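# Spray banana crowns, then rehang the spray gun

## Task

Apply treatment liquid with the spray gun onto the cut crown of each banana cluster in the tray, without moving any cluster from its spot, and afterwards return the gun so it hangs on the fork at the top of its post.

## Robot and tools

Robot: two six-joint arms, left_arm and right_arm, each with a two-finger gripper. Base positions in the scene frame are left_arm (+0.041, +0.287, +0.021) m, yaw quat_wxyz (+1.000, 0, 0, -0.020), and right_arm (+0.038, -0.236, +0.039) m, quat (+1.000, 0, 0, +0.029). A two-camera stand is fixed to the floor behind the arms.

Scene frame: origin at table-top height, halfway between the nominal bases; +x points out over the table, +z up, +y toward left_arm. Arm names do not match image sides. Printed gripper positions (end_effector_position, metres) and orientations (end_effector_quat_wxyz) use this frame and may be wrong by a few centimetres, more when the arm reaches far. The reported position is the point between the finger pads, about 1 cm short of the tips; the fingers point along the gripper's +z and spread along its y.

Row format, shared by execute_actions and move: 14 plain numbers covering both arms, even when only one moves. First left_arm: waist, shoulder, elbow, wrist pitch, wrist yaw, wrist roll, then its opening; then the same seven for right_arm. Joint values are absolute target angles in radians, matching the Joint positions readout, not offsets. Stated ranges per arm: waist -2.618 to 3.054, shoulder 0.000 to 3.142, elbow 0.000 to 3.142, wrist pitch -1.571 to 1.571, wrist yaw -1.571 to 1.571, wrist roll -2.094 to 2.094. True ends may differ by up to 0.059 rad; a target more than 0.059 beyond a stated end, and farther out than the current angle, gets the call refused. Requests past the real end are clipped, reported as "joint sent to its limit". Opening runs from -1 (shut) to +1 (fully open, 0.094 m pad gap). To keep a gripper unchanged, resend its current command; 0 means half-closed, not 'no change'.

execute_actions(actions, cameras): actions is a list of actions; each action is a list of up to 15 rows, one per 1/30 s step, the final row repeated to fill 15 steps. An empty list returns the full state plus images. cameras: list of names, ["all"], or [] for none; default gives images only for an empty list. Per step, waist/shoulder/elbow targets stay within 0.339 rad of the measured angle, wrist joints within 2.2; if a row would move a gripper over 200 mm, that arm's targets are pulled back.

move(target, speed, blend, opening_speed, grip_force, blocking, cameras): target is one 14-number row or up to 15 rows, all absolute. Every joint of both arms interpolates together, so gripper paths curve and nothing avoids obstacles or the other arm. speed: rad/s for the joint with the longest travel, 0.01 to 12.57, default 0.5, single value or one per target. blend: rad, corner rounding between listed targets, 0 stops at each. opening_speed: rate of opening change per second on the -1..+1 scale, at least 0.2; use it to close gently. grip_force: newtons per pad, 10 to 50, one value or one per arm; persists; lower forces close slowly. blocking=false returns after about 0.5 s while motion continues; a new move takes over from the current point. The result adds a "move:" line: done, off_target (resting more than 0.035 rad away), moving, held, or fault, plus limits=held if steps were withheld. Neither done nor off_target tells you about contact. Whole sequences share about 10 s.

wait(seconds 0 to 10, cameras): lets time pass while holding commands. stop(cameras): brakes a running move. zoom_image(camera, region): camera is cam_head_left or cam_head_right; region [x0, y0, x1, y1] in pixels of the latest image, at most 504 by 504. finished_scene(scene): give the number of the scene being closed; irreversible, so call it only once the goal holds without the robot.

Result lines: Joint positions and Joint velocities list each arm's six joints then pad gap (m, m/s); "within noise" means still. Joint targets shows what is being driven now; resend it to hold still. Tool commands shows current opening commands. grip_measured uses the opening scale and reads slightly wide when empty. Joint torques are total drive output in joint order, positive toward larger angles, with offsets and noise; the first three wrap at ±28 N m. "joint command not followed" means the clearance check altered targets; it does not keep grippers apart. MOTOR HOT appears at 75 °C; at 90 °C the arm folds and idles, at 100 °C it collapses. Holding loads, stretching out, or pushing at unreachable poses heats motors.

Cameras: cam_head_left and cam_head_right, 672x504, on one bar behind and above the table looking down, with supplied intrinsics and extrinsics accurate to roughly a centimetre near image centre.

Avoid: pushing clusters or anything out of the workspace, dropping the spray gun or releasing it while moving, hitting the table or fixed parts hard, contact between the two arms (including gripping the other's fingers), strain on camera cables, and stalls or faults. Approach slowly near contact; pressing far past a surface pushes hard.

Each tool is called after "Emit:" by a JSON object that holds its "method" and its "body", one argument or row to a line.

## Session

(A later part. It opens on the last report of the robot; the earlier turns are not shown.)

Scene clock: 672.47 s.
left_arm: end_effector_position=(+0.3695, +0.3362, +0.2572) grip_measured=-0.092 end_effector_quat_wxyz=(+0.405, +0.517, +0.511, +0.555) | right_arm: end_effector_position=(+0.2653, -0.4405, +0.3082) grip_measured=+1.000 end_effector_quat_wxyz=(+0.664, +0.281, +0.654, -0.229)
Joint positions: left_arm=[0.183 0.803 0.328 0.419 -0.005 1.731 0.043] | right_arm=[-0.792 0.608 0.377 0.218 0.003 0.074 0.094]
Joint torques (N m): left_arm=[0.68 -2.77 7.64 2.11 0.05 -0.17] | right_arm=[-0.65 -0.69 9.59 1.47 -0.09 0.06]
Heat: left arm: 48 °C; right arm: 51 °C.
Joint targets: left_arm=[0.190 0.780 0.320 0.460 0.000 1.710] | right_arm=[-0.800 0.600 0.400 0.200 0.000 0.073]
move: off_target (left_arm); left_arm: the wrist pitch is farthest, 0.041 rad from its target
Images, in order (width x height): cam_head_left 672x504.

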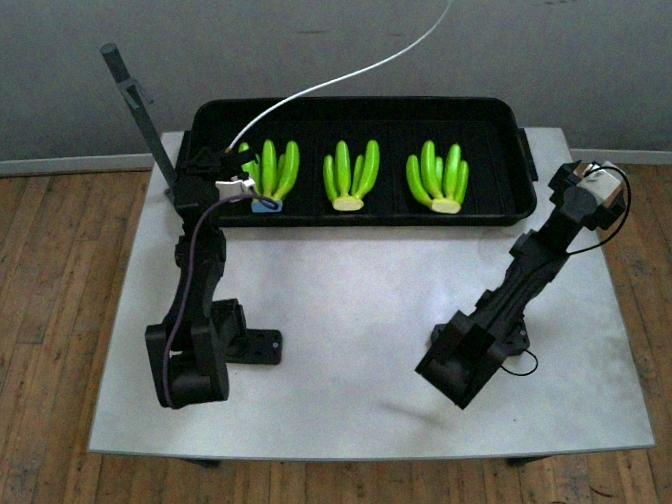

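Emit:
{"method": "move", "body": {
  "target": [
    [-0.30,1.168,0.471,0.697,0.0,1.71,-1,-0.8,0.6,0.4,0.2,0,0.073,1],
    [-0.50,1.381,0.605,0.776,0.0,1.71,-1,-0.8,0.6,0.4,0.2,0,0.073,1]
  ],
  "speed": [0.4,0.1],
  "cameras": ["cam_head_left"]
}}

Emit:
{"method": "zoom_image", "body": {
  "camera": "cam_head_left",
  "region": [300, 150, 400, 220]
}}

Scene clock: 696.80 s.
left_arm: end_effector_position=(+0.4128, +0.0702, +0.2366) grip_measured=-0.092 end_effector_quat_wxyz=(+0.552, +0.671, +0.318, +0.380) | right_arm: end_effector_position=(+0.2653, -0.4405, +0.3082) grip_measured=+1.000 end_effector_quat_wxyz=(+0.664, +0.281, +0.654, -0.229)
Joint positions: left_arm=[-0.494 1.377 0.563 0.714 -0.008 1.731 0.043] | right_arm=[-0.792 0.608 0.377 0.218 0.003 0.074 0.094]
Joint torques (N m): left_arm=[-0.61 -4.56 11.85 2.34 0.1 -0.18] | right_arm=[-0.73 -0.69 9.57 1.48 -0.08 0.04]
Heat: left arm: 48 °C; right arm: 51 °C.
Joint targets: left_arm=[-0.500 1.381 0.605 0.776 0.000 1.710] | right_arm=[-0.800 0.600 0.400 0.200 0.000 0.073]
move: off_target (left_arm); left_arm: the wrist pitch is farthest, 0.062 rad from its target
Images, in order (width x height): cam_head_left 672x504.

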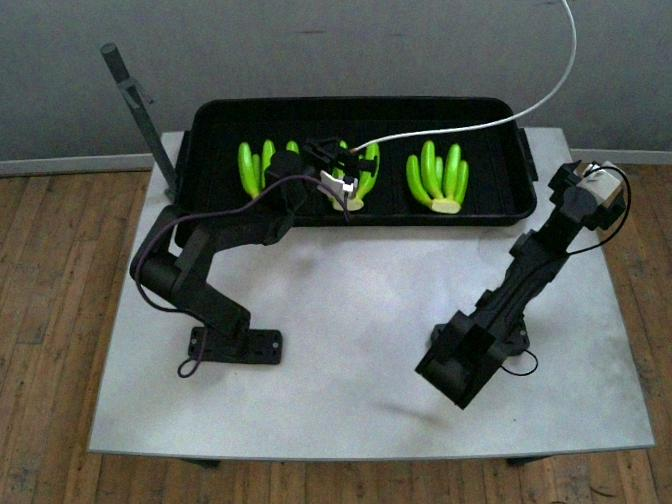

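Scaled by 5.040 from the camera's 672x504 image, which has a finer 960x720 frame.

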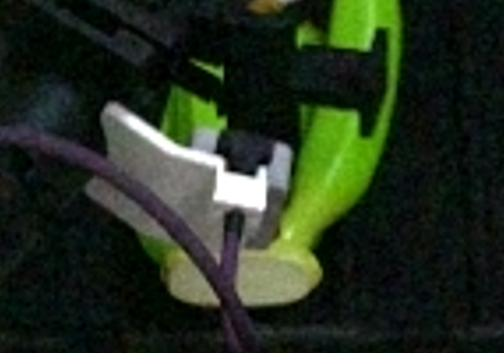

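Emit:
{"method": "move", "body": {
  "target": [
    [-0.54,1.208,0.545,0.715,0.0,1.71,-1,-0.8,0.6,0.4,0.2,0,0.073,1],
    [-0.34,1.006,0.44,0.613,0.0,1.71,-1,-0.8,0.6,0.4,0.2,0,0.073,1]
  ],
  "speed": [0.2,0.1],
  "cameras": ["cam_head_left"]
}}

Emit:
{"method": "zoom_image", "body": {
  "camera": "cam_head_left",
  "region": [300, 150, 400, 220]
}}

Scene clock: 714.13 s.
left_arm: end_effector_position=(+0.3874, +0.1489, +0.2774) grip_measured=-0.092 end_effector_quat_wxyz=(+0.547, +0.620, +0.352, +0.440) | right_arm: end_effector_position=(+0.2653, -0.4405, +0.3082) grip_measured=+1.000 end_effector_quat_wxyz=(+0.664, +0.281, +0.654, -0.229)
Joint positions: left_arm=[-0.346 1.034 0.448 0.571 -0.008 1.731 0.043] | right_arm=[-0.792 0.608 0.377 0.218 0.003 0.074 0.094]
Joint torques (N m): left_arm=[0.64 -4.79 7.53 2.1 0.1 -0.19] | right_arm=[-0.64 -0.73 9.61 1.5 -0.07 -0.04]
Heat: left arm: 50 °C; right arm: 51 °C.
Joint targets: left_arm=[-0.340 1.006 0.440 0.613 0.000 1.710] | right_arm=[-0.800 0.600 0.400 0.200 0.000 0.073]
move: off_target (left_arm); left_arm: the wrist pitch is farthest, 0.042 rad from its target
Images, in order (width x height): cam_head_left 672x504.

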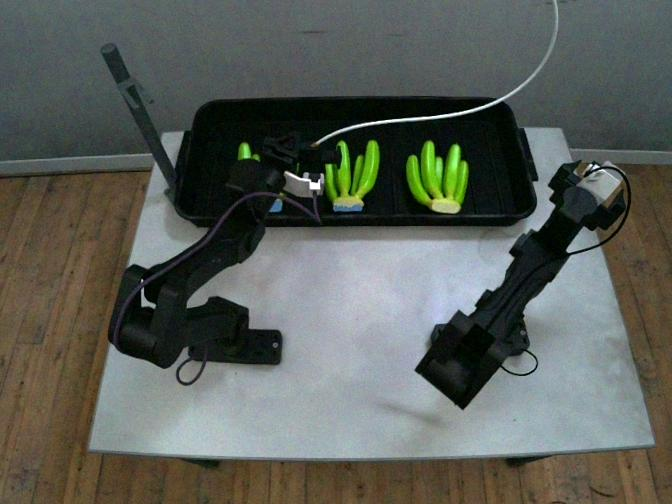

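Scaled by 5.040 from the camera's 672x504 image, which has a finer 960x720 frame.

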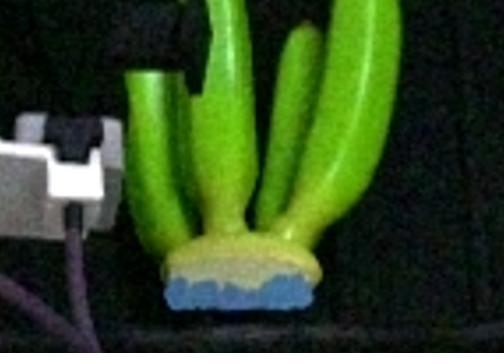

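Emit:
{"method": "move", "body": {
  "target": [
    [-0.33,1.07,0.46,0.635,0.0,1.71,-1,-0.8,0.6,0.4,0.2,0,0.073,1],
    [-0.54,1.275,0.57,0.735,0.0,1.71,-1,-0.8,0.6,0.4,0.2,0,0.073,1]
  ],
  "speed": [0.2,0.1],
  "cameras": ["cam_head_left"]
}}

Emit:
{"method": "zoom_image", "body": {
  "camera": "cam_head_left",
  "region": [300, 150, 400, 220]
}}

Scene clock: 723.57 s.
left_arm: end_effector_position=(+0.3894, +0.0650, +0.2514) grip_measured=-0.092 end_effector_quat_wxyz=(+0.568, +0.668, +0.301, +0.375) | right_arm: end_effector_position=(+0.2653, -0.4405, +0.3082) grip_measured=+1.000 end_effector_quat_wxyz=(+0.664, +0.281, +0.654, -0.229)
Joint positions: left_arm=[-0.534 1.273 0.526 0.673 -0.008 1.731 0.043] | right_arm=[-0.792 0.608 0.377 0.218 0.003 0.074 0.094]
Joint torques (N m): left_arm=[-0.62 -3.85 12.16 2.33 0.1 -0.16] | right_arm=[-0.65 -0.76 9.73 1.51 -0.04 0.05]
Heat: left arm: 50 °C; right arm: 51 °C.
Joint targets: left_arm=[-0.540 1.275 0.570 0.735 0.000 1.710] | right_arm=[-0.800 0.600 0.400 0.200 0.000 0.073]
move: off_target (left_arm); left_arm: the wrist pitch is farthest, 0.062 rad from its target
Images, in order (width x height): cam_head_left 672x504.

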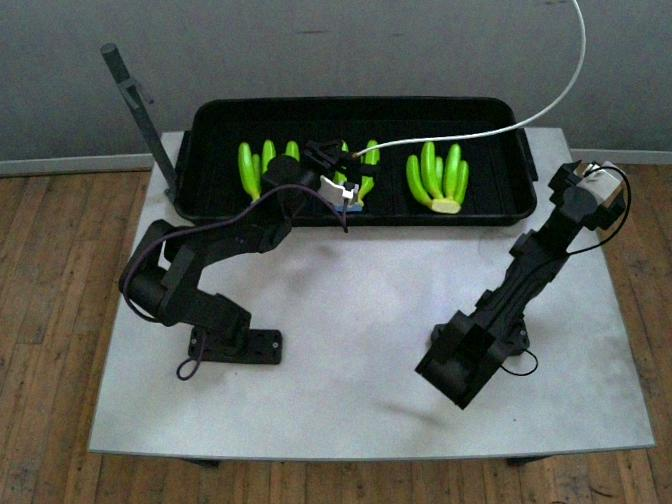

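Scaled by 5.040 from the camera's 672x504 image, which has a finer 960x720 frame.

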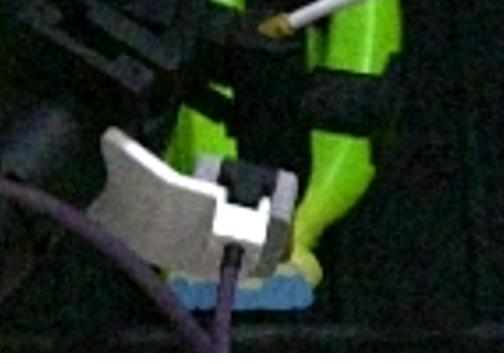

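Emit:
{"method": "move", "body": {
  "target": [
    [-0.54,1.32,0.595,0.755,0.0,1.71,-1,-0.8,0.6,0.4,0.2,0,0.073,1],
    [-0.32,1.10,0.475,0.655,0.0,1.71,-1,-0.8,0.6,0.4,0.2,0,0.073,1]
  ],
  "speed": [0.1,0.1],
  "cameras": ["cam_head_left"]
}}

Emit:
{"method": "zoom_image", "body": {
  "camera": "cam_head_left",
  "region": [300, 150, 400, 220]
}}

Scene clock: 735.67 s.
left_arm: end_effector_position=(+0.4056, +0.1500, +0.2700) grip_measured=-0.092 end_effector_quat_wxyz=(+0.537, +0.622, +0.361, +0.441) | right_arm: end_effector_position=(+0.2653, -0.4405, +0.3082) grip_measured=+1.000 end_effector_quat_wxyz=(+0.664, +0.281, +0.654, -0.229)
Joint positions: left_arm=[-0.326 1.13 0.483 0.613 -0.008 1.731 0.043] | right_arm=[-0.792 0.608 0.377 0.218 0.003 0.074 0.094]
Joint torques (N m): left_arm=[0.58 -5.63 7.43 2.09 0.12 -0.17] | right_arm=[-0.77 -0.79 9.68 1.47 -0.03 0.05]
Heat: left arm: 51 °C; right arm: 52 °C.
Joint targets: left_arm=[-0.320 1.100 0.475 0.655 0.000 1.710] | right_arm=[-0.800 0.600 0.400 0.200 0.000 0.073]
move: off_target (left_arm); left_arm: the wrist pitch is farthest, 0.042 rad from its target
Images, in order (width x height): cam_head_left 672x504.

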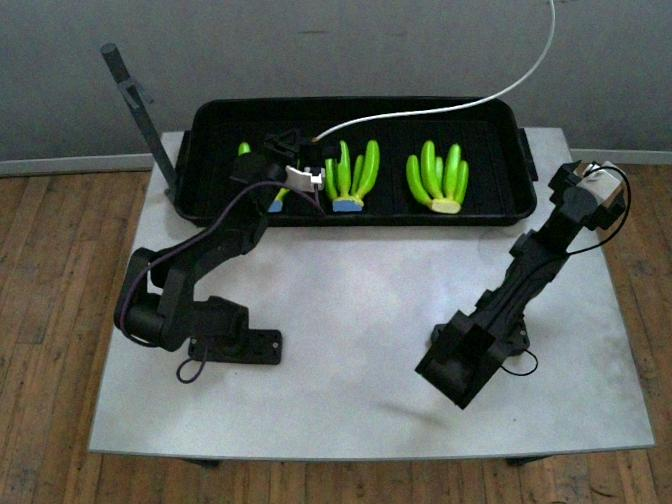

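Scaled by 5.040 from the camera's 672x504 image, which has a finer 960x720 frame.

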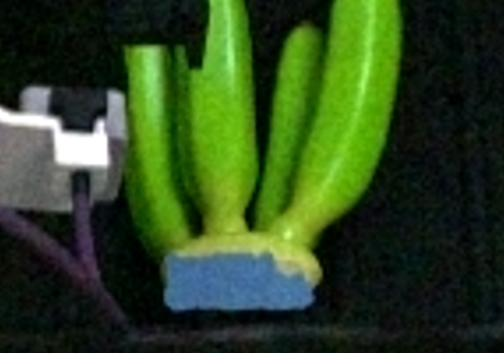

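Emit:
{"method": "move", "body": {
  "target": [
    [-0.46,1.29,0.59,0.735,0.0,1.71,-1,-0.8,0.6,0.4,0.2,0,0.073,1],
    [-0.57,1.40,0.65,0.775,0.0,1.71,-1,-0.8,0.6,0.4,0.2,0,0.073,1],
    [-0.77,1.658,0.934,0.784,0.0,1.71,-1,-0.8,0.6,0.4,0.2,0,0.073,1],
    [-0.885,1.903,1.239,0.724,0.0,1.71,-1,-0.8,0.6,0.4,0.2,0,0.073,1]
  ],
  "speed": [0.25,0.1,0.25,0.15],
  "blend": 0.02,
  "cameras": ["cam_head_left"]
}}

Emit:
{"method": "zoom_image", "body": {
  "camera": "cam_head_left",
  "region": [300, 130, 480, 230]
}}

Scene clock: 766.67 s.
left_arm: end_effector_position=(+0.3950, -0.1731, +0.2760) grip_measured=-0.092 end_effector_quat_wxyz=(+0.644, +0.690, +0.176, +0.280) | right_arm: end_effector_position=(+0.2653, -0.4405, +0.3082) grip_measured=+1.000 end_effector_quat_wxyz=(+0.664, +0.281, +0.654, -0.229)
Joint positions: left_arm=[-0.88 1.892 1.195 0.684 -0.008 1.731 0.043] | right_arm=[-0.792 0.608 0.377 0.218 0.003 0.074 0.094]
Joint torques (N m): left_arm=[-0.49 -8.85 12.26 2.12 0.09 -0.18] | right_arm=[-0.61 -0.75 9.55 1.44 -0.13 0.01]
Heat: left arm: 50 °C; right arm: 52 °C.
Joint targets: left_arm=[-0.885 1.903 1.239 0.724 0.000 1.710] | right_arm=[-0.800 0.600 0.400 0.200 0.000 0.073]
move: off_target (left_arm); left_arm: the elbow is farthest, 0.044 rad from its target
Images, in order (width x height): cam_head_left 672x504.

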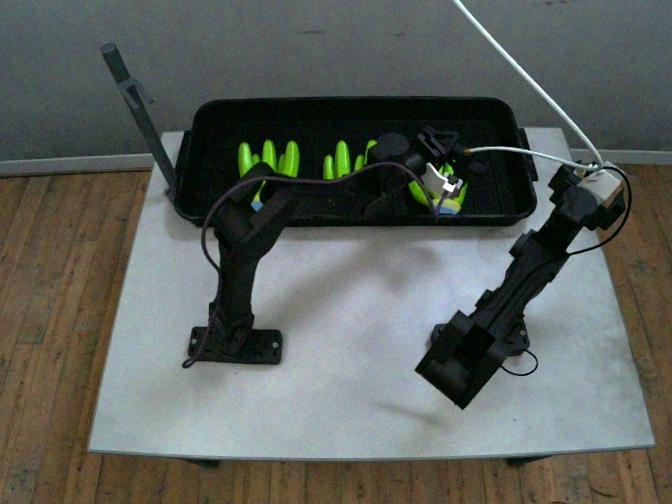

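Scaled by 2.800 from the camera's 672x504 image, which has a finer 960x720 frame.

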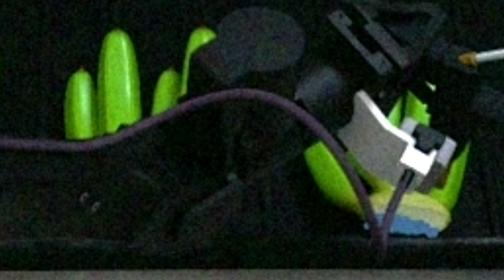

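Emit:
{"method": "move", "body": {
  "target": [
    [-0.885,1.955,1.305,0.71,0.0,1.71,-1,-0.8,0.6,0.4,0.2,0,0.073,1],
    [-0.76,1.71,0.99,0.775,0.0,1.71,-1,-0.8,0.6,0.4,0.2,0,0.073,1],
    [-0.70,1.655,0.905,0.79,0.0,1.71,-1,-0.8,0.6,0.4,0.2,0,0.073,1]
  ],
  "speed": [0.15,0.15,0.2],
  "blend": 0.01,
  "cameras": ["all"]
}}

Emit:
{"method": "zoom_image", "body": {
  "camera": "cam_head_left",
  "region": [380, 130, 480, 230]
}}

Scene clock: 777.10 s.
left_arm: end_effector_position=(+0.4256, -0.0626, +0.2547) grip_measured=-0.092 end_effector_quat_wxyz=(+0.602, +0.687, +0.241, +0.328) | right_arm: end_effector_position=(+0.2653, -0.4405, +0.3082) grip_measured=+1.000 end_effector_quat_wxyz=(+0.664, +0.281, +0.654, -0.229)
Joint positions: left_arm=[-0.703 1.701 0.912 0.728 -0.009 1.731 0.043] | right_arm=[-0.792 0.608 0.377 0.218 0.003 0.074 0.094]
Joint torques (N m): left_arm=[0.36 -11.78 7.09 2.27 0.13 -0.17] | right_arm=[-0.55 -0.92 9.73 1.46 -0.07 0.02]
Heat: left arm: 50 °C; right arm: 52 °C.
Joint targets: left_arm=[-0.700 1.655 0.905 0.790 0.000 1.710] | right_arm=[-0.800 0.600 0.400 0.200 0.000 0.073]
move: off_target (left_arm); left_arm: the wrist pitch is farthest, 0.062 rad from its target

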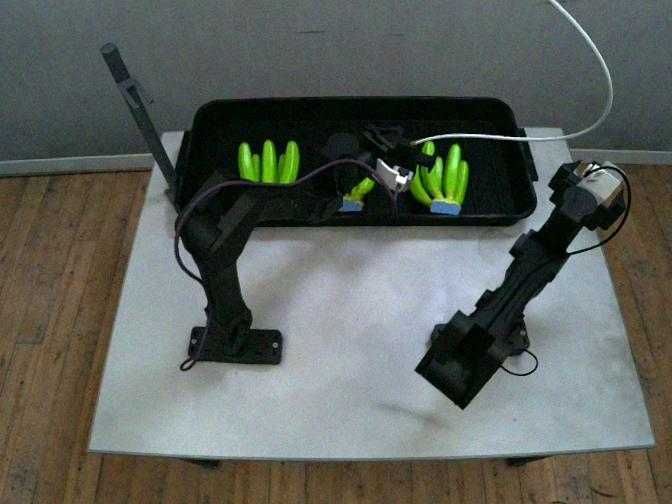

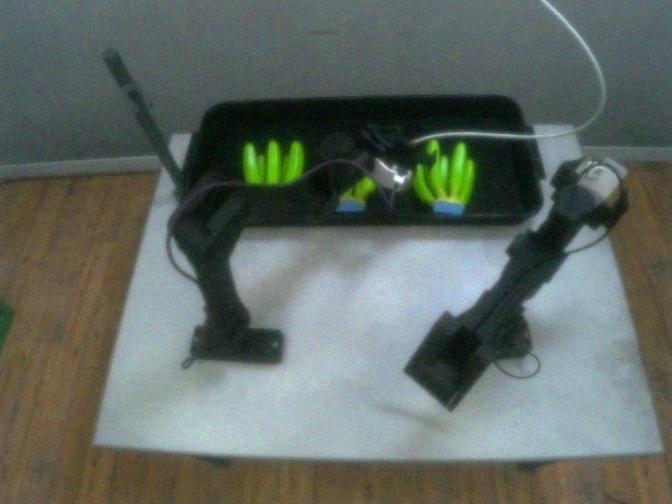

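Scaled by 5.040 from the camera's 672x504 image, which has a finer 960x720 frame.

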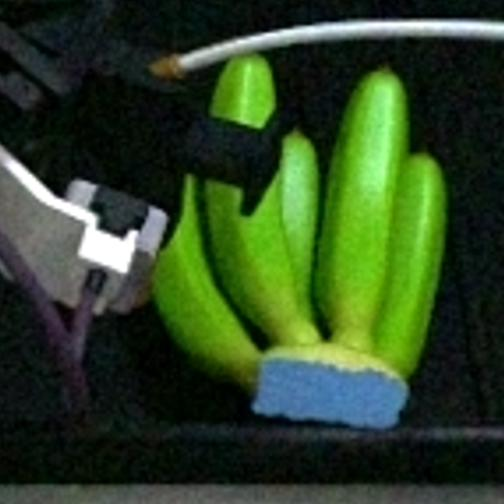

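Emit:
{"method": "move", "body": {
  "target": [
    [-0.45,1.1,0.52,0.62,0.0,1.71,-0.6,-0.8,0.6,0.4,0.2,0,0.073,1],
    [0.10,0.85,0.41,0.46,0.0,1.71,-0.6,-0.8,0.6,0.4,0.2,0,0.073,1]
  ],
  "speed": [0.4,0.5],
  "grip_force": 20,
  "blend": 0.05,
  "cameras": ["all"]
}}

Emit:
{"method": "zoom_image", "body": {
  "camera": "cam_head_left",
  "region": [220, 140, 380, 220]
}}

Scene clock: 786.67 s.
left_arm: end_effector_position=(+0.3877, +0.3089, +0.2792) grip_measured=+0.006 end_effector_quat_wxyz=(+0.432, +0.533, +0.484, +0.543) | right_arm: end_effector_position=(+0.2653, -0.4405, +0.3082) grip_measured=+1.000 end_effector_quat_wxyz=(+0.664, +0.281, +0.654, -0.229)
Joint positions: left_arm=[0.094 0.874 0.418 0.419 -0.01 1.731 0.047] | right_arm=[-0.792 0.608 0.377 0.218 0.003 0.074 0.094]
Joint torques (N m): left_arm=[0.58 -3.4 7.73 2.15 0.13 -0.18] | right_arm=[-0.72 -0.73 9.72 1.47 -0.05 0]
Heat: left arm: 50 °C; right arm: 52 °C.
Joint targets: left_arm=[0.100 0.850 0.410 0.460 0.000 1.710] | right_arm=[-0.800 0.600 0.400 0.200 0.000 0.073]
grip_force (N): 20, 20
move: off_target (left_arm); left_arm: the wrist pitch is farthest, 0.041 rad from its target

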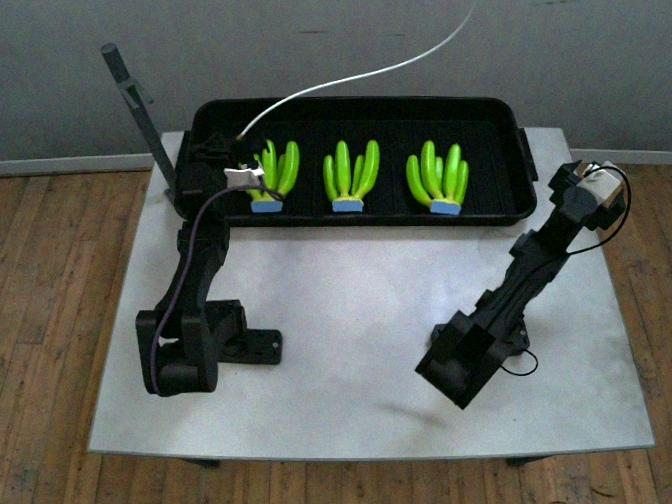

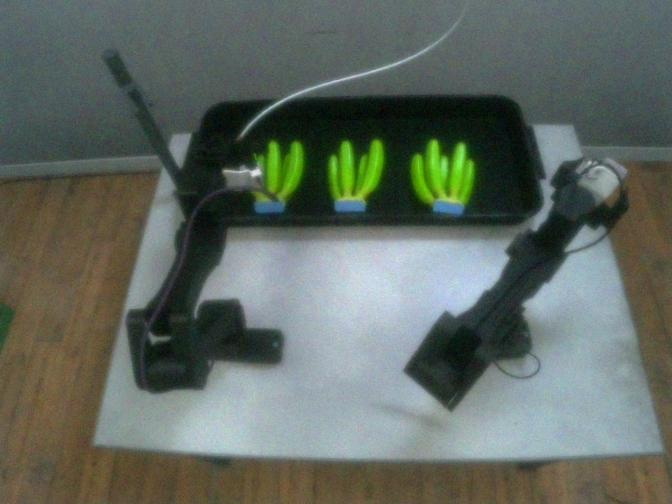

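Scaled by 3.150 from the camera's 672x504 image, which has a finer 960x720 frame.

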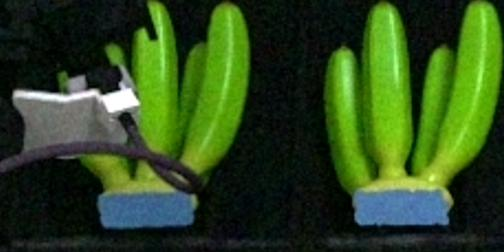

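Emit:
{"method": "move", "body": {
  "target": [
    [0.10,0.72,0.43,0.36,0.0,1.2,-0.6,-0.8,0.6,0.4,0.2,0,0.073,1],
    [0.40,0.70,0.432,0.35,0.0,0.29,-0.6,-0.8,0.6,0.4,0.2,0,0.073,1],
    [0.505,0.85,0.426,0.60,0.01,0.29,-0.6,-0.8,0.6,0.4,0.2,0,0.073,1],
    [0.505,0.98,0.44,0.77,0.01,0.29,-0.6,-0.8,0.6,0.4,0.2,0,0.073,1]
  ],
  "speed": [0.4,0.4,0.3,0.2],
  "blend": 0.04,
  "cameras": ["all"]
}}

Emit:
{"method": "zoom_image", "body": {
  "camera": "cam_head_left",
  "region": [90, 60, 210, 180]
}}

Emit:
{"method": "zoom_image", "body": {
  "camera": "cam_head_right",
  "region": [90, 60, 210, 180]
}}

Scene clock: 801.97 s.
left_arm: end_effector_position=(+0.3659, +0.4483, +0.3011) grip_measured=+0.019 end_effector_quat_wxyz=(+0.684, -0.051, +0.673, +0.276) | right_arm: end_effector_position=(+0.2653, -0.4405, +0.3082) grip_measured=+1.000 end_effector_quat_wxyz=(+0.664, +0.281, +0.654, -0.229)
Joint positions: left_arm=[0.498 0.986 0.418 0.657 0 0.307 0.048] | right_arm=[-0.792 0.608 0.377 0.218 0.003 0.074 0.094]
Joint torques (N m): left_arm=[0.76 -2.54 10.4 2.77 0.15 -0.13] | right_arm=[-0.5 -0.72 9.8 1.54 -0.05 -0.04]
Heat: left arm: 50 °C; right arm: 52 °C.
Joint targets: left_arm=[0.505 0.980 0.440 0.770 0.010 0.290] | right_arm=[-0.800 0.600 0.400 0.200 0.000 0.073]
grip_force (N): 20, 20
move: off_target (left_arm); left_arm: the wrist pitch is farthest, 0.113 rad from its target

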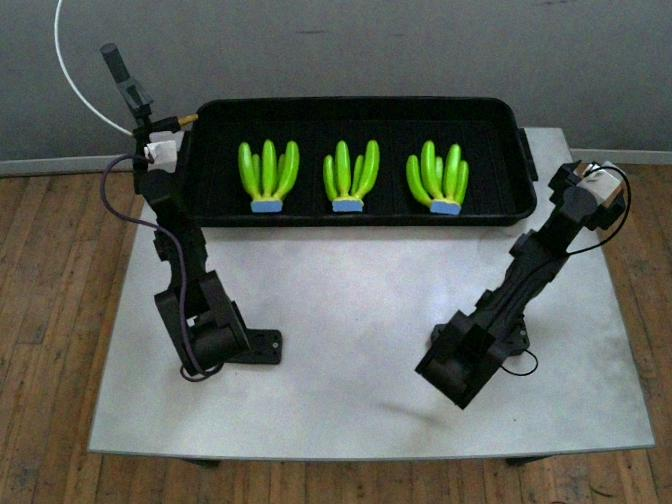

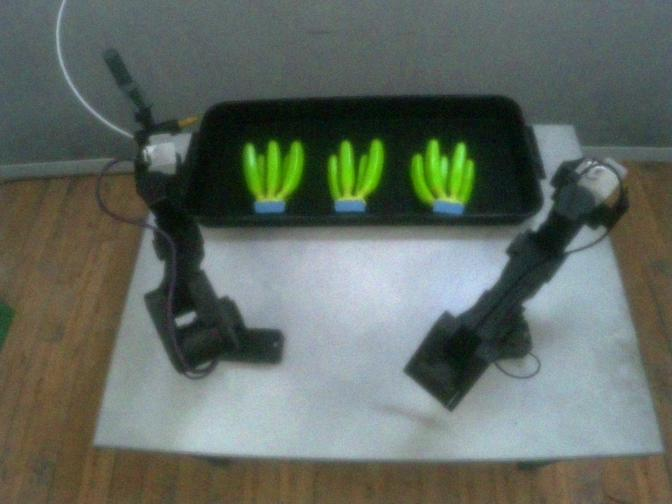

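Scaled by 4.200 from the camera's 672x504 image, which has a finer 960x720 frame.

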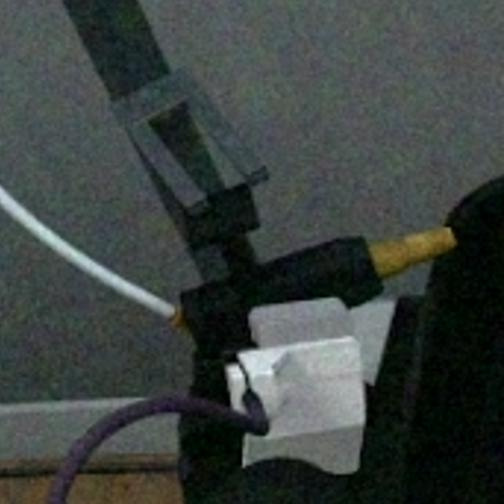

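Scaled by 4.200 from the camera's 672x504 image, which has a finer 960x720 frame.

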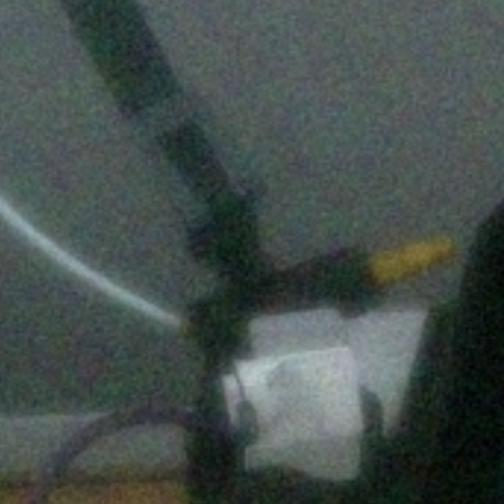

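Emit:
{"method": "move", "body": {
  "target": [
    [0.505,0.85,0.40,0.60,0.01,0.28,-0.6,-0.8,0.6,0.4,0.2,0,0.073,1],
    [0.505,0.85,0.48,0.63,0.01,0.28,-0.6,-0.8,0.6,0.4,0.2,0,0.073,1]
  ],
  "speed": 0.2,
  "cameras": ["all"]
}}

Emit:
{"method": "zoom_image", "body": {
  "camera": "cam_head_left",
  "region": [90, 60, 210, 180]
}}

Emit:
{"method": "zoom_image", "body": {
  "camera": "cam_head_right",
  "region": [90, 60, 210, 180]
}}

Scene clock: 812.17 s.
left_arm: end_effector_position=(+0.3523, +0.4410, +0.3037) grip_measured=+0.020 end_effector_quat_wxyz=(+0.678, -0.054, +0.682, +0.269) | right_arm: end_effector_position=(+0.2653, -0.4405, +0.3082) grip_measured=+1.000 end_effector_quat_wxyz=(+0.664, +0.281, +0.654, -0.229)
Joint positions: left_arm=[0.498 0.877 0.415 0.526 0.003 0.298 0.048] | right_arm=[-0.792 0.608 0.377 0.218 0.003 0.074 0.094]
Joint torques (N m): left_arm=[0.8 -3.54 14.76 2.7 0.1 -0.13] | right_arm=[-0.72 -0.81 9.58 1.46 -0.1 0]
Heat: left arm: 52 °C; right arm: 52 °C.
Joint targets: left_arm=[0.505 0.850 0.480 0.630 0.010 0.280] | right_arm=[-0.800 0.600 0.400 0.200 0.000 0.073]
grip_force (N): 20, 20
move: off_target (left_arm); left_arm: the wrist pitch is farthest, 0.104 rad from its target

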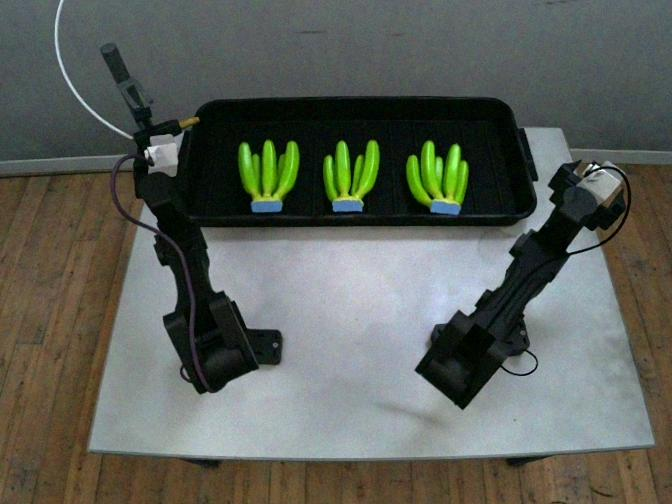

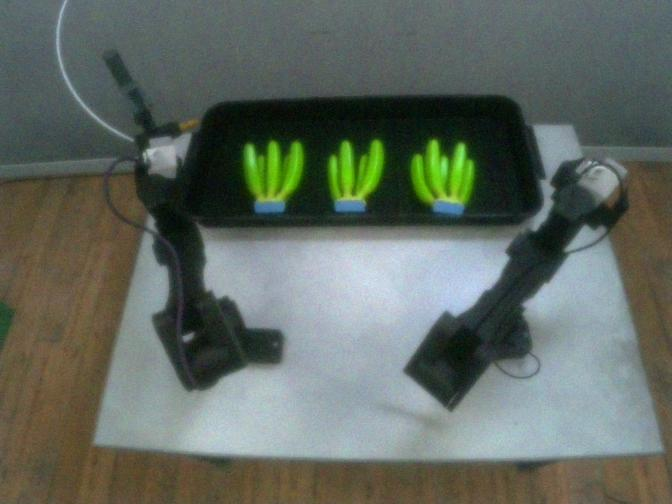

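Scaled by 4.200 from the camera's 672x504 image, which has a finer 960x720 frame.

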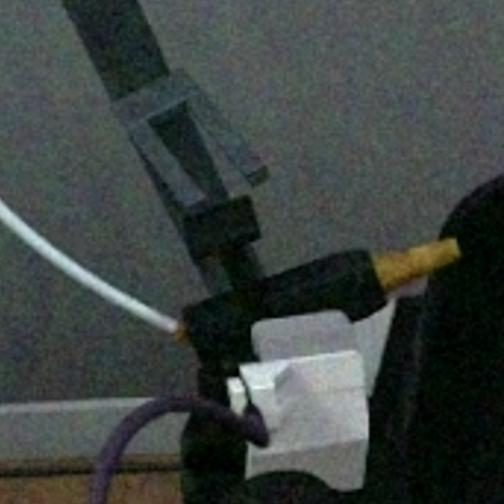

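Scaled by 4.200 from the camera's 672x504 image, which has a finer 960x720 frame.

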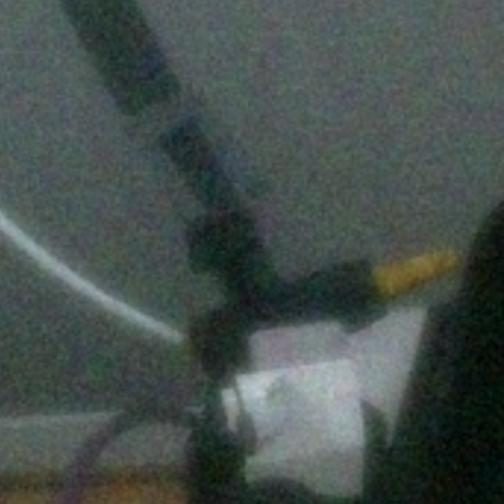

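Emit:
{"method": "move", "body": {
  "target": [
    [0.505,0.85,0.36,0.52,0.01,0.28,-0.6,-0.8,0.6,0.4,0.2,0,0.073,1],
    [0.505,0.65,0.33,0.38,0.01,0.28,-0.6,-0.8,0.6,0.4,0.2,0,0.073,1]
  ],
  "speed": 0.25,
  "blend": 0.01,
  "cameras": ["all"]
}}

Emit:
{"method": "zoom_image", "body": {
  "camera": "cam_head_left",
  "region": [90, 60, 210, 180]
}}

Scene clock: 825.27 s.
left_arm: end_effector_position=(+0.3230, +0.4266, +0.2808) grip_measured=+0.020 end_effector_quat_wxyz=(+0.658, -0.056, +0.705, +0.259) | right_arm: end_effector_position=(+0.2653, -0.4405, +0.3082) grip_measured=+1.000 end_effector_quat_wxyz=(+0.664, +0.281, +0.654, -0.229)
Joint positions: left_arm=[0.498 0.669 0.338 0.33 0.003 0.296 0.048] | right_arm=[-0.792 0.608 0.377 0.218 0.003 0.074 0.094]
Joint torques (N m): left_arm=[0.68 -1.69 7.84 2.27 0.09 -0.12] | right_arm=[-0.53 -0.64 9.48 1.43 -0.04 0.04]
Motor temperatures (°C): left_arm=[27 31 36 52 26 26 28] | right_arm=[27 25 52 45 29 24 29]
Heat: left arm: 52 °C; right arm: 52 °C.
Joint targets: left_arm=[0.505 0.650 0.330 0.380 0.010 0.280] | right_arm=[-0.800 0.600 0.400 0.200 0.000 0.073]
grip_force (N): 20, 20
move: off_target (left_arm); left_arm: the wrist pitch is farthest, 0.050 rad from its target

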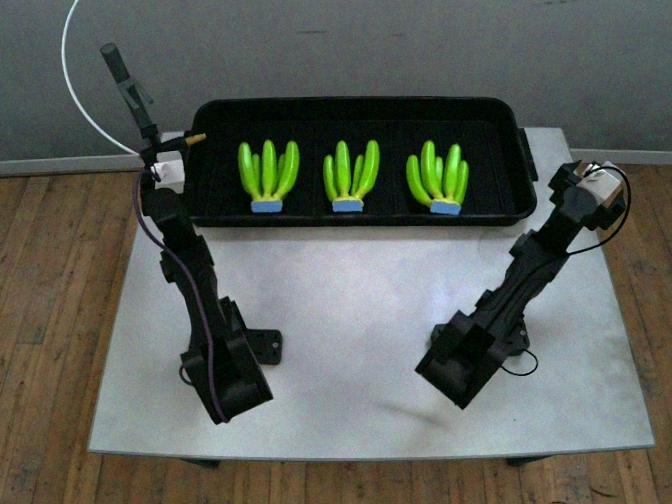

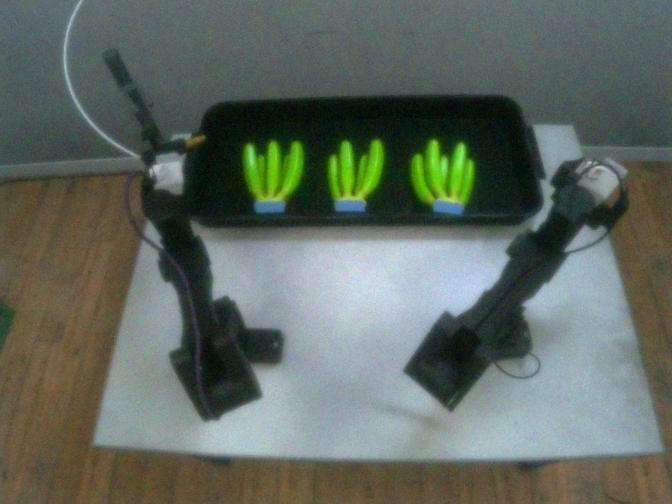

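Scaled by 4.200 from the camera's 672x504 image, which has a finer 960x720 frame.

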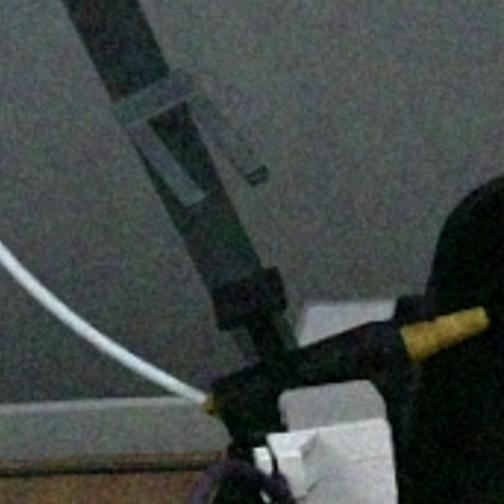

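Emit:
{"method": "move", "body": {
  "target": [0.505,0.80,0.465,0.625,0.01,0.36,-0.6,-0.8,0.6,0.4,0.2,0,0.073,1],
  "speed": 0.25,
  "cameras": ["all"]
}}

Emit:
{"method": "zoom_image", "body": {
  "camera": "cam_head_left",
  "region": [90, 60, 210, 180]
}}

Emit:
{"method": "zoom_image", "body": {
  "camera": "cam_head_right",
  "region": [90, 60, 210, 180]
}}

Scene clock: 840.07 s.
left_arm: end_effector_position=(+0.3396, +0.4348, +0.3376) grip_measured=+0.020 end_effector_quat_wxyz=(+0.702, -0.028, +0.642, +0.306) | right_arm: end_effector_position=(+0.2653, -0.4405, +0.3082) grip_measured=+1.000 end_effector_quat_wxyz=(+0.664, +0.281, +0.654, -0.229)
Joint positions: left_arm=[0.498 0.803 0.421 0.556 0.003 0.367 0.048] | right_arm=[-0.792 0.608 0.377 0.218 0.003 0.074 0.094]
Joint torques (N m): left_arm=[0.79 -1.07 12.79 2.25 0.07 -0.09] | right_arm=[-0.73 -0.75 9.65 1.53 -0.06 0.01]
Heat: left arm: 52 °C; right arm: 53 °C.
Joint targets: left_arm=[0.505 0.800 0.465 0.625 0.010 0.360] | right_arm=[-0.800 0.600 0.400 0.200 0.000 0.073]
grip_force (N): 20, 20
move: off_target (left_arm); left_arm: the wrist pitch is farthest, 0.069 rad from its target

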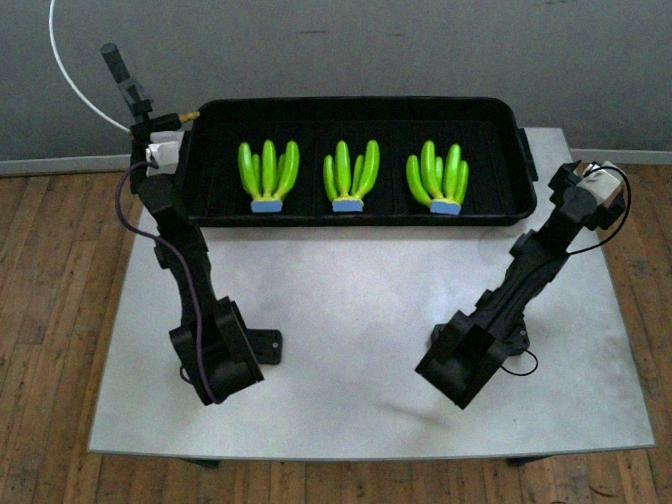

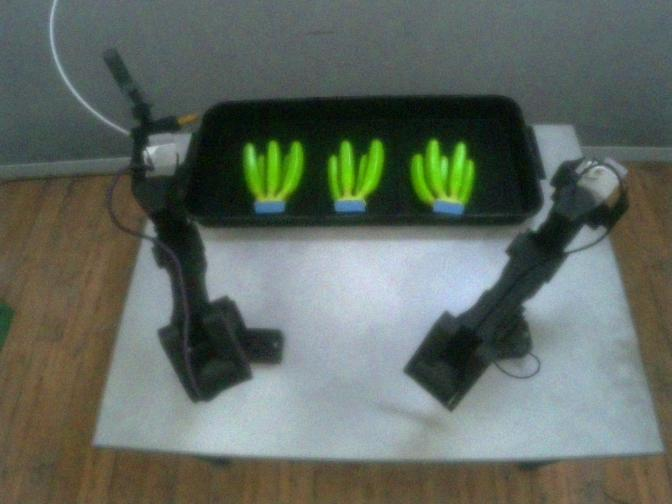

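Scaled by 4.200 from the camera's 672x504 image, which has a finer 960x720 frame.

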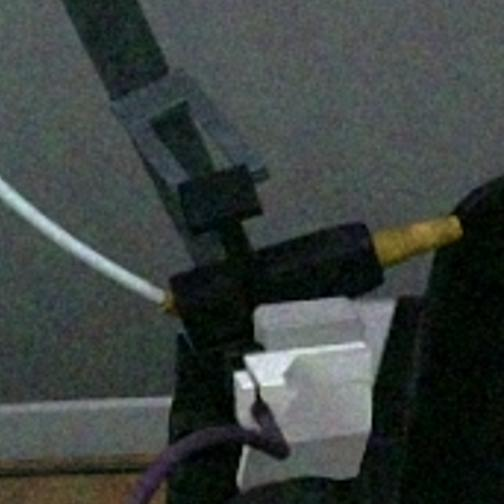

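Scaled by 4.200 from the camera's 672x504 image, which has a finer 960x720 frame.

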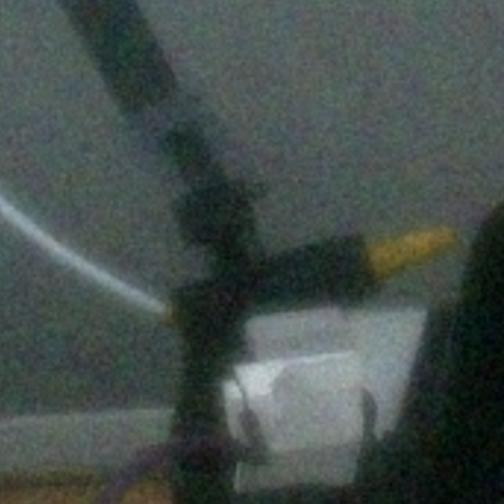

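Emit:
{"method": "move", "body": {
  "target": [0.525,1.04,0.482,0.875,0.01,0.41,-0.6,-0.8,0.6,0.4,0.2,0,0.073,1],
  "speed": 0.15,
  "cameras": ["all"]
}}

Emit:
{"method": "zoom_image", "body": {
  "camera": "cam_head_left",
  "region": [100, 70, 200, 150]
}}

Emit:
{"method": "zoom_image", "body": {
  "camera": "cam_head_right",
  "region": [100, 70, 200, 150]
}}

Scene clock: 869.13 s.
left_arm: end_effector_position=(+0.3682, +0.4554, +0.3279) grip_measured=+0.021 end_effector_quat_wxyz=(+0.699, -0.015, +0.633, +0.334) | right_arm: end_effector_position=(+0.2653, -0.4405, +0.3082) grip_measured=+1.000 end_effector_quat_wxyz=(+0.664, +0.281, +0.654, -0.229)
Joint positions: left_arm=[0.516 1.041 0.437 0.805 0.007 0.421 0.048] | right_arm=[-0.792 0.608 0.377 0.218 0.003 0.074 0.094]
Joint torques (N m): left_arm=[0.84 -2.43 12.52 2.29 0.03 -0.1] | right_arm=[-0.58 -0.64 9.65 1.5 -0.08 0]
Heat: left arm: 53 °C; right arm: 53 °C.
Joint targets: left_arm=[0.525 1.040 0.482 0.875 0.010 0.410] | right_arm=[-0.800 0.600 0.400 0.200 0.000 0.073]
grip_force (N): 20, 20
move: off_target (left_arm); left_arm: the wrist pitch is farthest, 0.070 rad from its target

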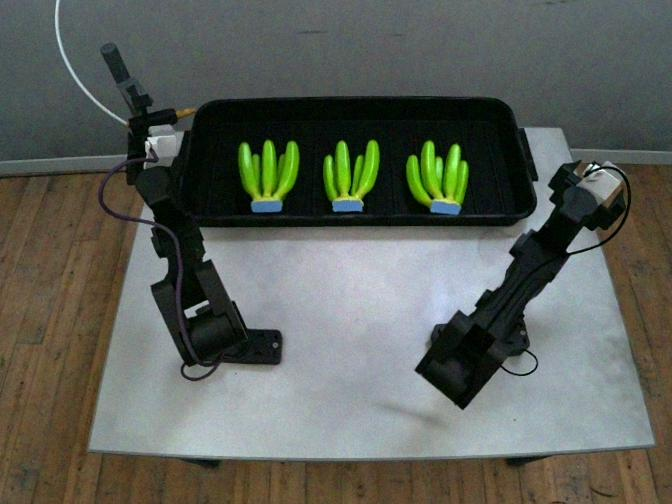

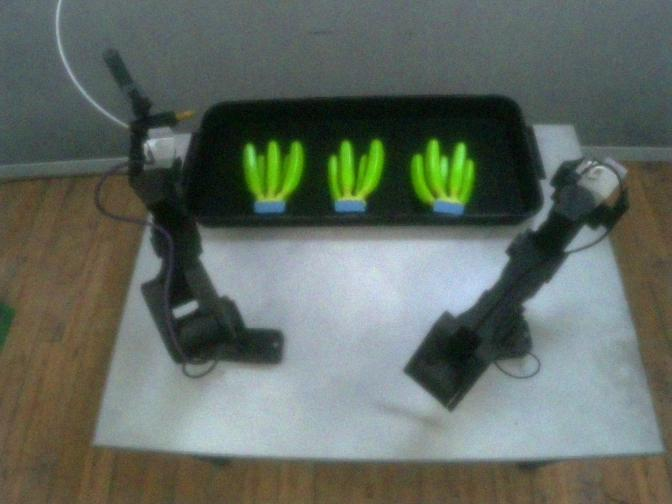

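Scaled by 5.040 from the camera's 672x504 image, which has a finer 960x720 frame.

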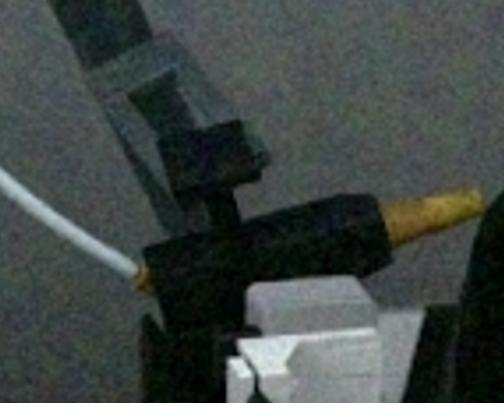

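Scaled by 5.040 from the camera's 672x504 image, which has a finer 960x720 frame.

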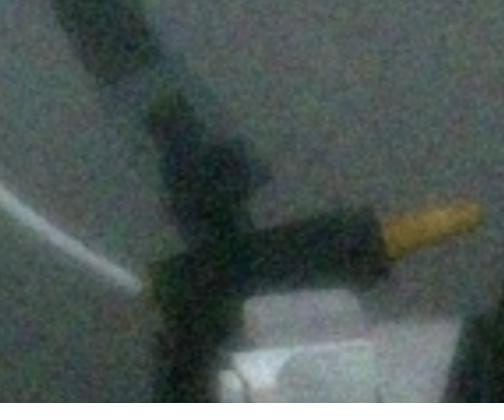

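Emit:
{"method": "move", "body": {
  "target": [
    [0.525,1.10,0.49,0.896,0.01,0.40,-0.6,-0.8,0.6,0.4,0.2,0,0.073,1],
    [0.526,1.21,0.545,0.975,0.01,0.40,-0.6,-0.8,0.6,0.4,0.2,0,0.073,1]
  ],
  "speed": 0.12,
  "blend": 0.01,
  "cameras": ["all"]
}}

Emit:
{"method": "zoom_image", "body": {
  "camera": "cam_head_left",
  "region": [100, 70, 200, 150]
}}

Emit:
{"method": "zoom_image", "body": {
  "camera": "cam_head_right",
  "region": [100, 70, 200, 150]
}}

Scene clock: 884.60 s.
left_arm: end_effector_position=(+0.3942, +0.4688, +0.3240) grip_measured=+0.021 end_effector_quat_wxyz=(+0.700, -0.015, +0.631, +0.333) | right_arm: end_effector_position=(+0.2653, -0.4405, +0.3082) grip_measured=+1.000 end_effector_quat_wxyz=(+0.664, +0.281, +0.654, -0.229)
Joint positions: left_arm=[0.516 1.209 0.502 0.911 0.008 0.419 0.048] | right_arm=[-0.792 0.608 0.377 0.218 0.003 0.074 0.094]
Joint torques (N m): left_arm=[0.99 -3.38 12.07 2.22 0.02 -0.18] | right_arm=[-0.84 -0.75 9.8 1.49 -0.09 0.01]
Heat: left arm: 54 °C; right arm: 53 °C.
Joint targets: left_arm=[0.526 1.210 0.545 0.975 0.010 0.400] | right_arm=[-0.800 0.600 0.400 0.200 0.000 0.073]
grip_force (N): 20, 20
move: off_target (left_arm); left_arm: the wrist pitch is farthest, 0.064 rad from its target

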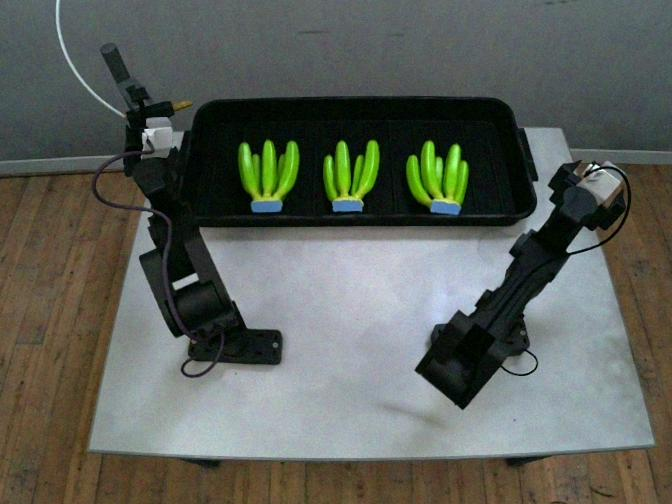

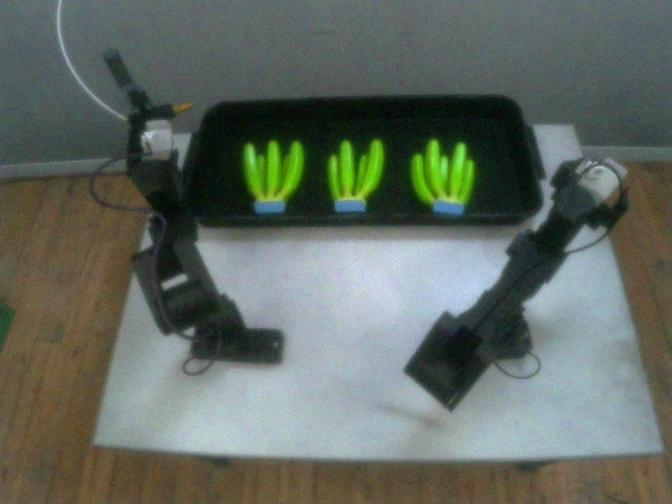

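Scaled by 5.040 from the camera's 672x504 image, which has a finer 960x720 frame.

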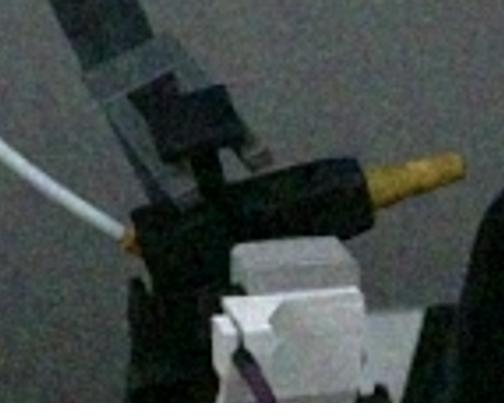

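Scaled by 5.040 from the camera's 672x504 image, which has a finer 960x720 frame.

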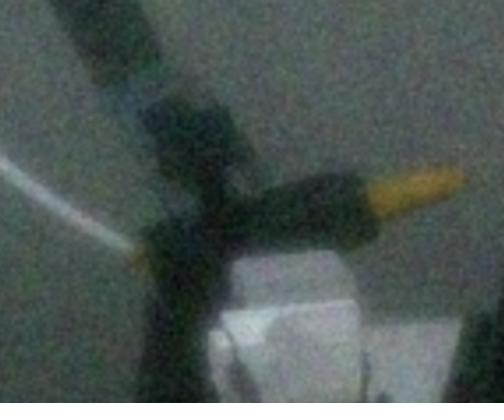

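Emit:
{"method": "zoom_image", "body": {
  "camera": "cam_head_left",
  "region": [115, 75, 165, 125]
}}

Scaled by 10.080 from the camera's 672x504 image, which has a finer 960x720 frame.

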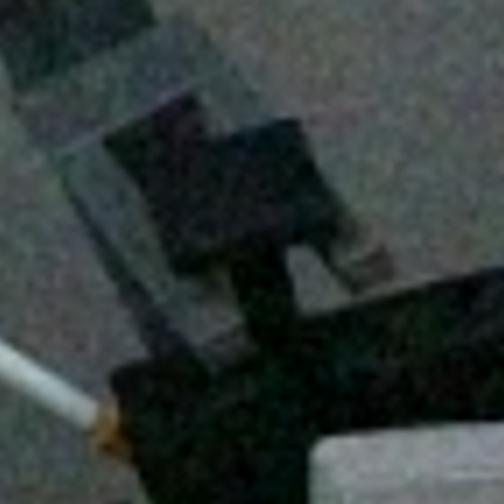

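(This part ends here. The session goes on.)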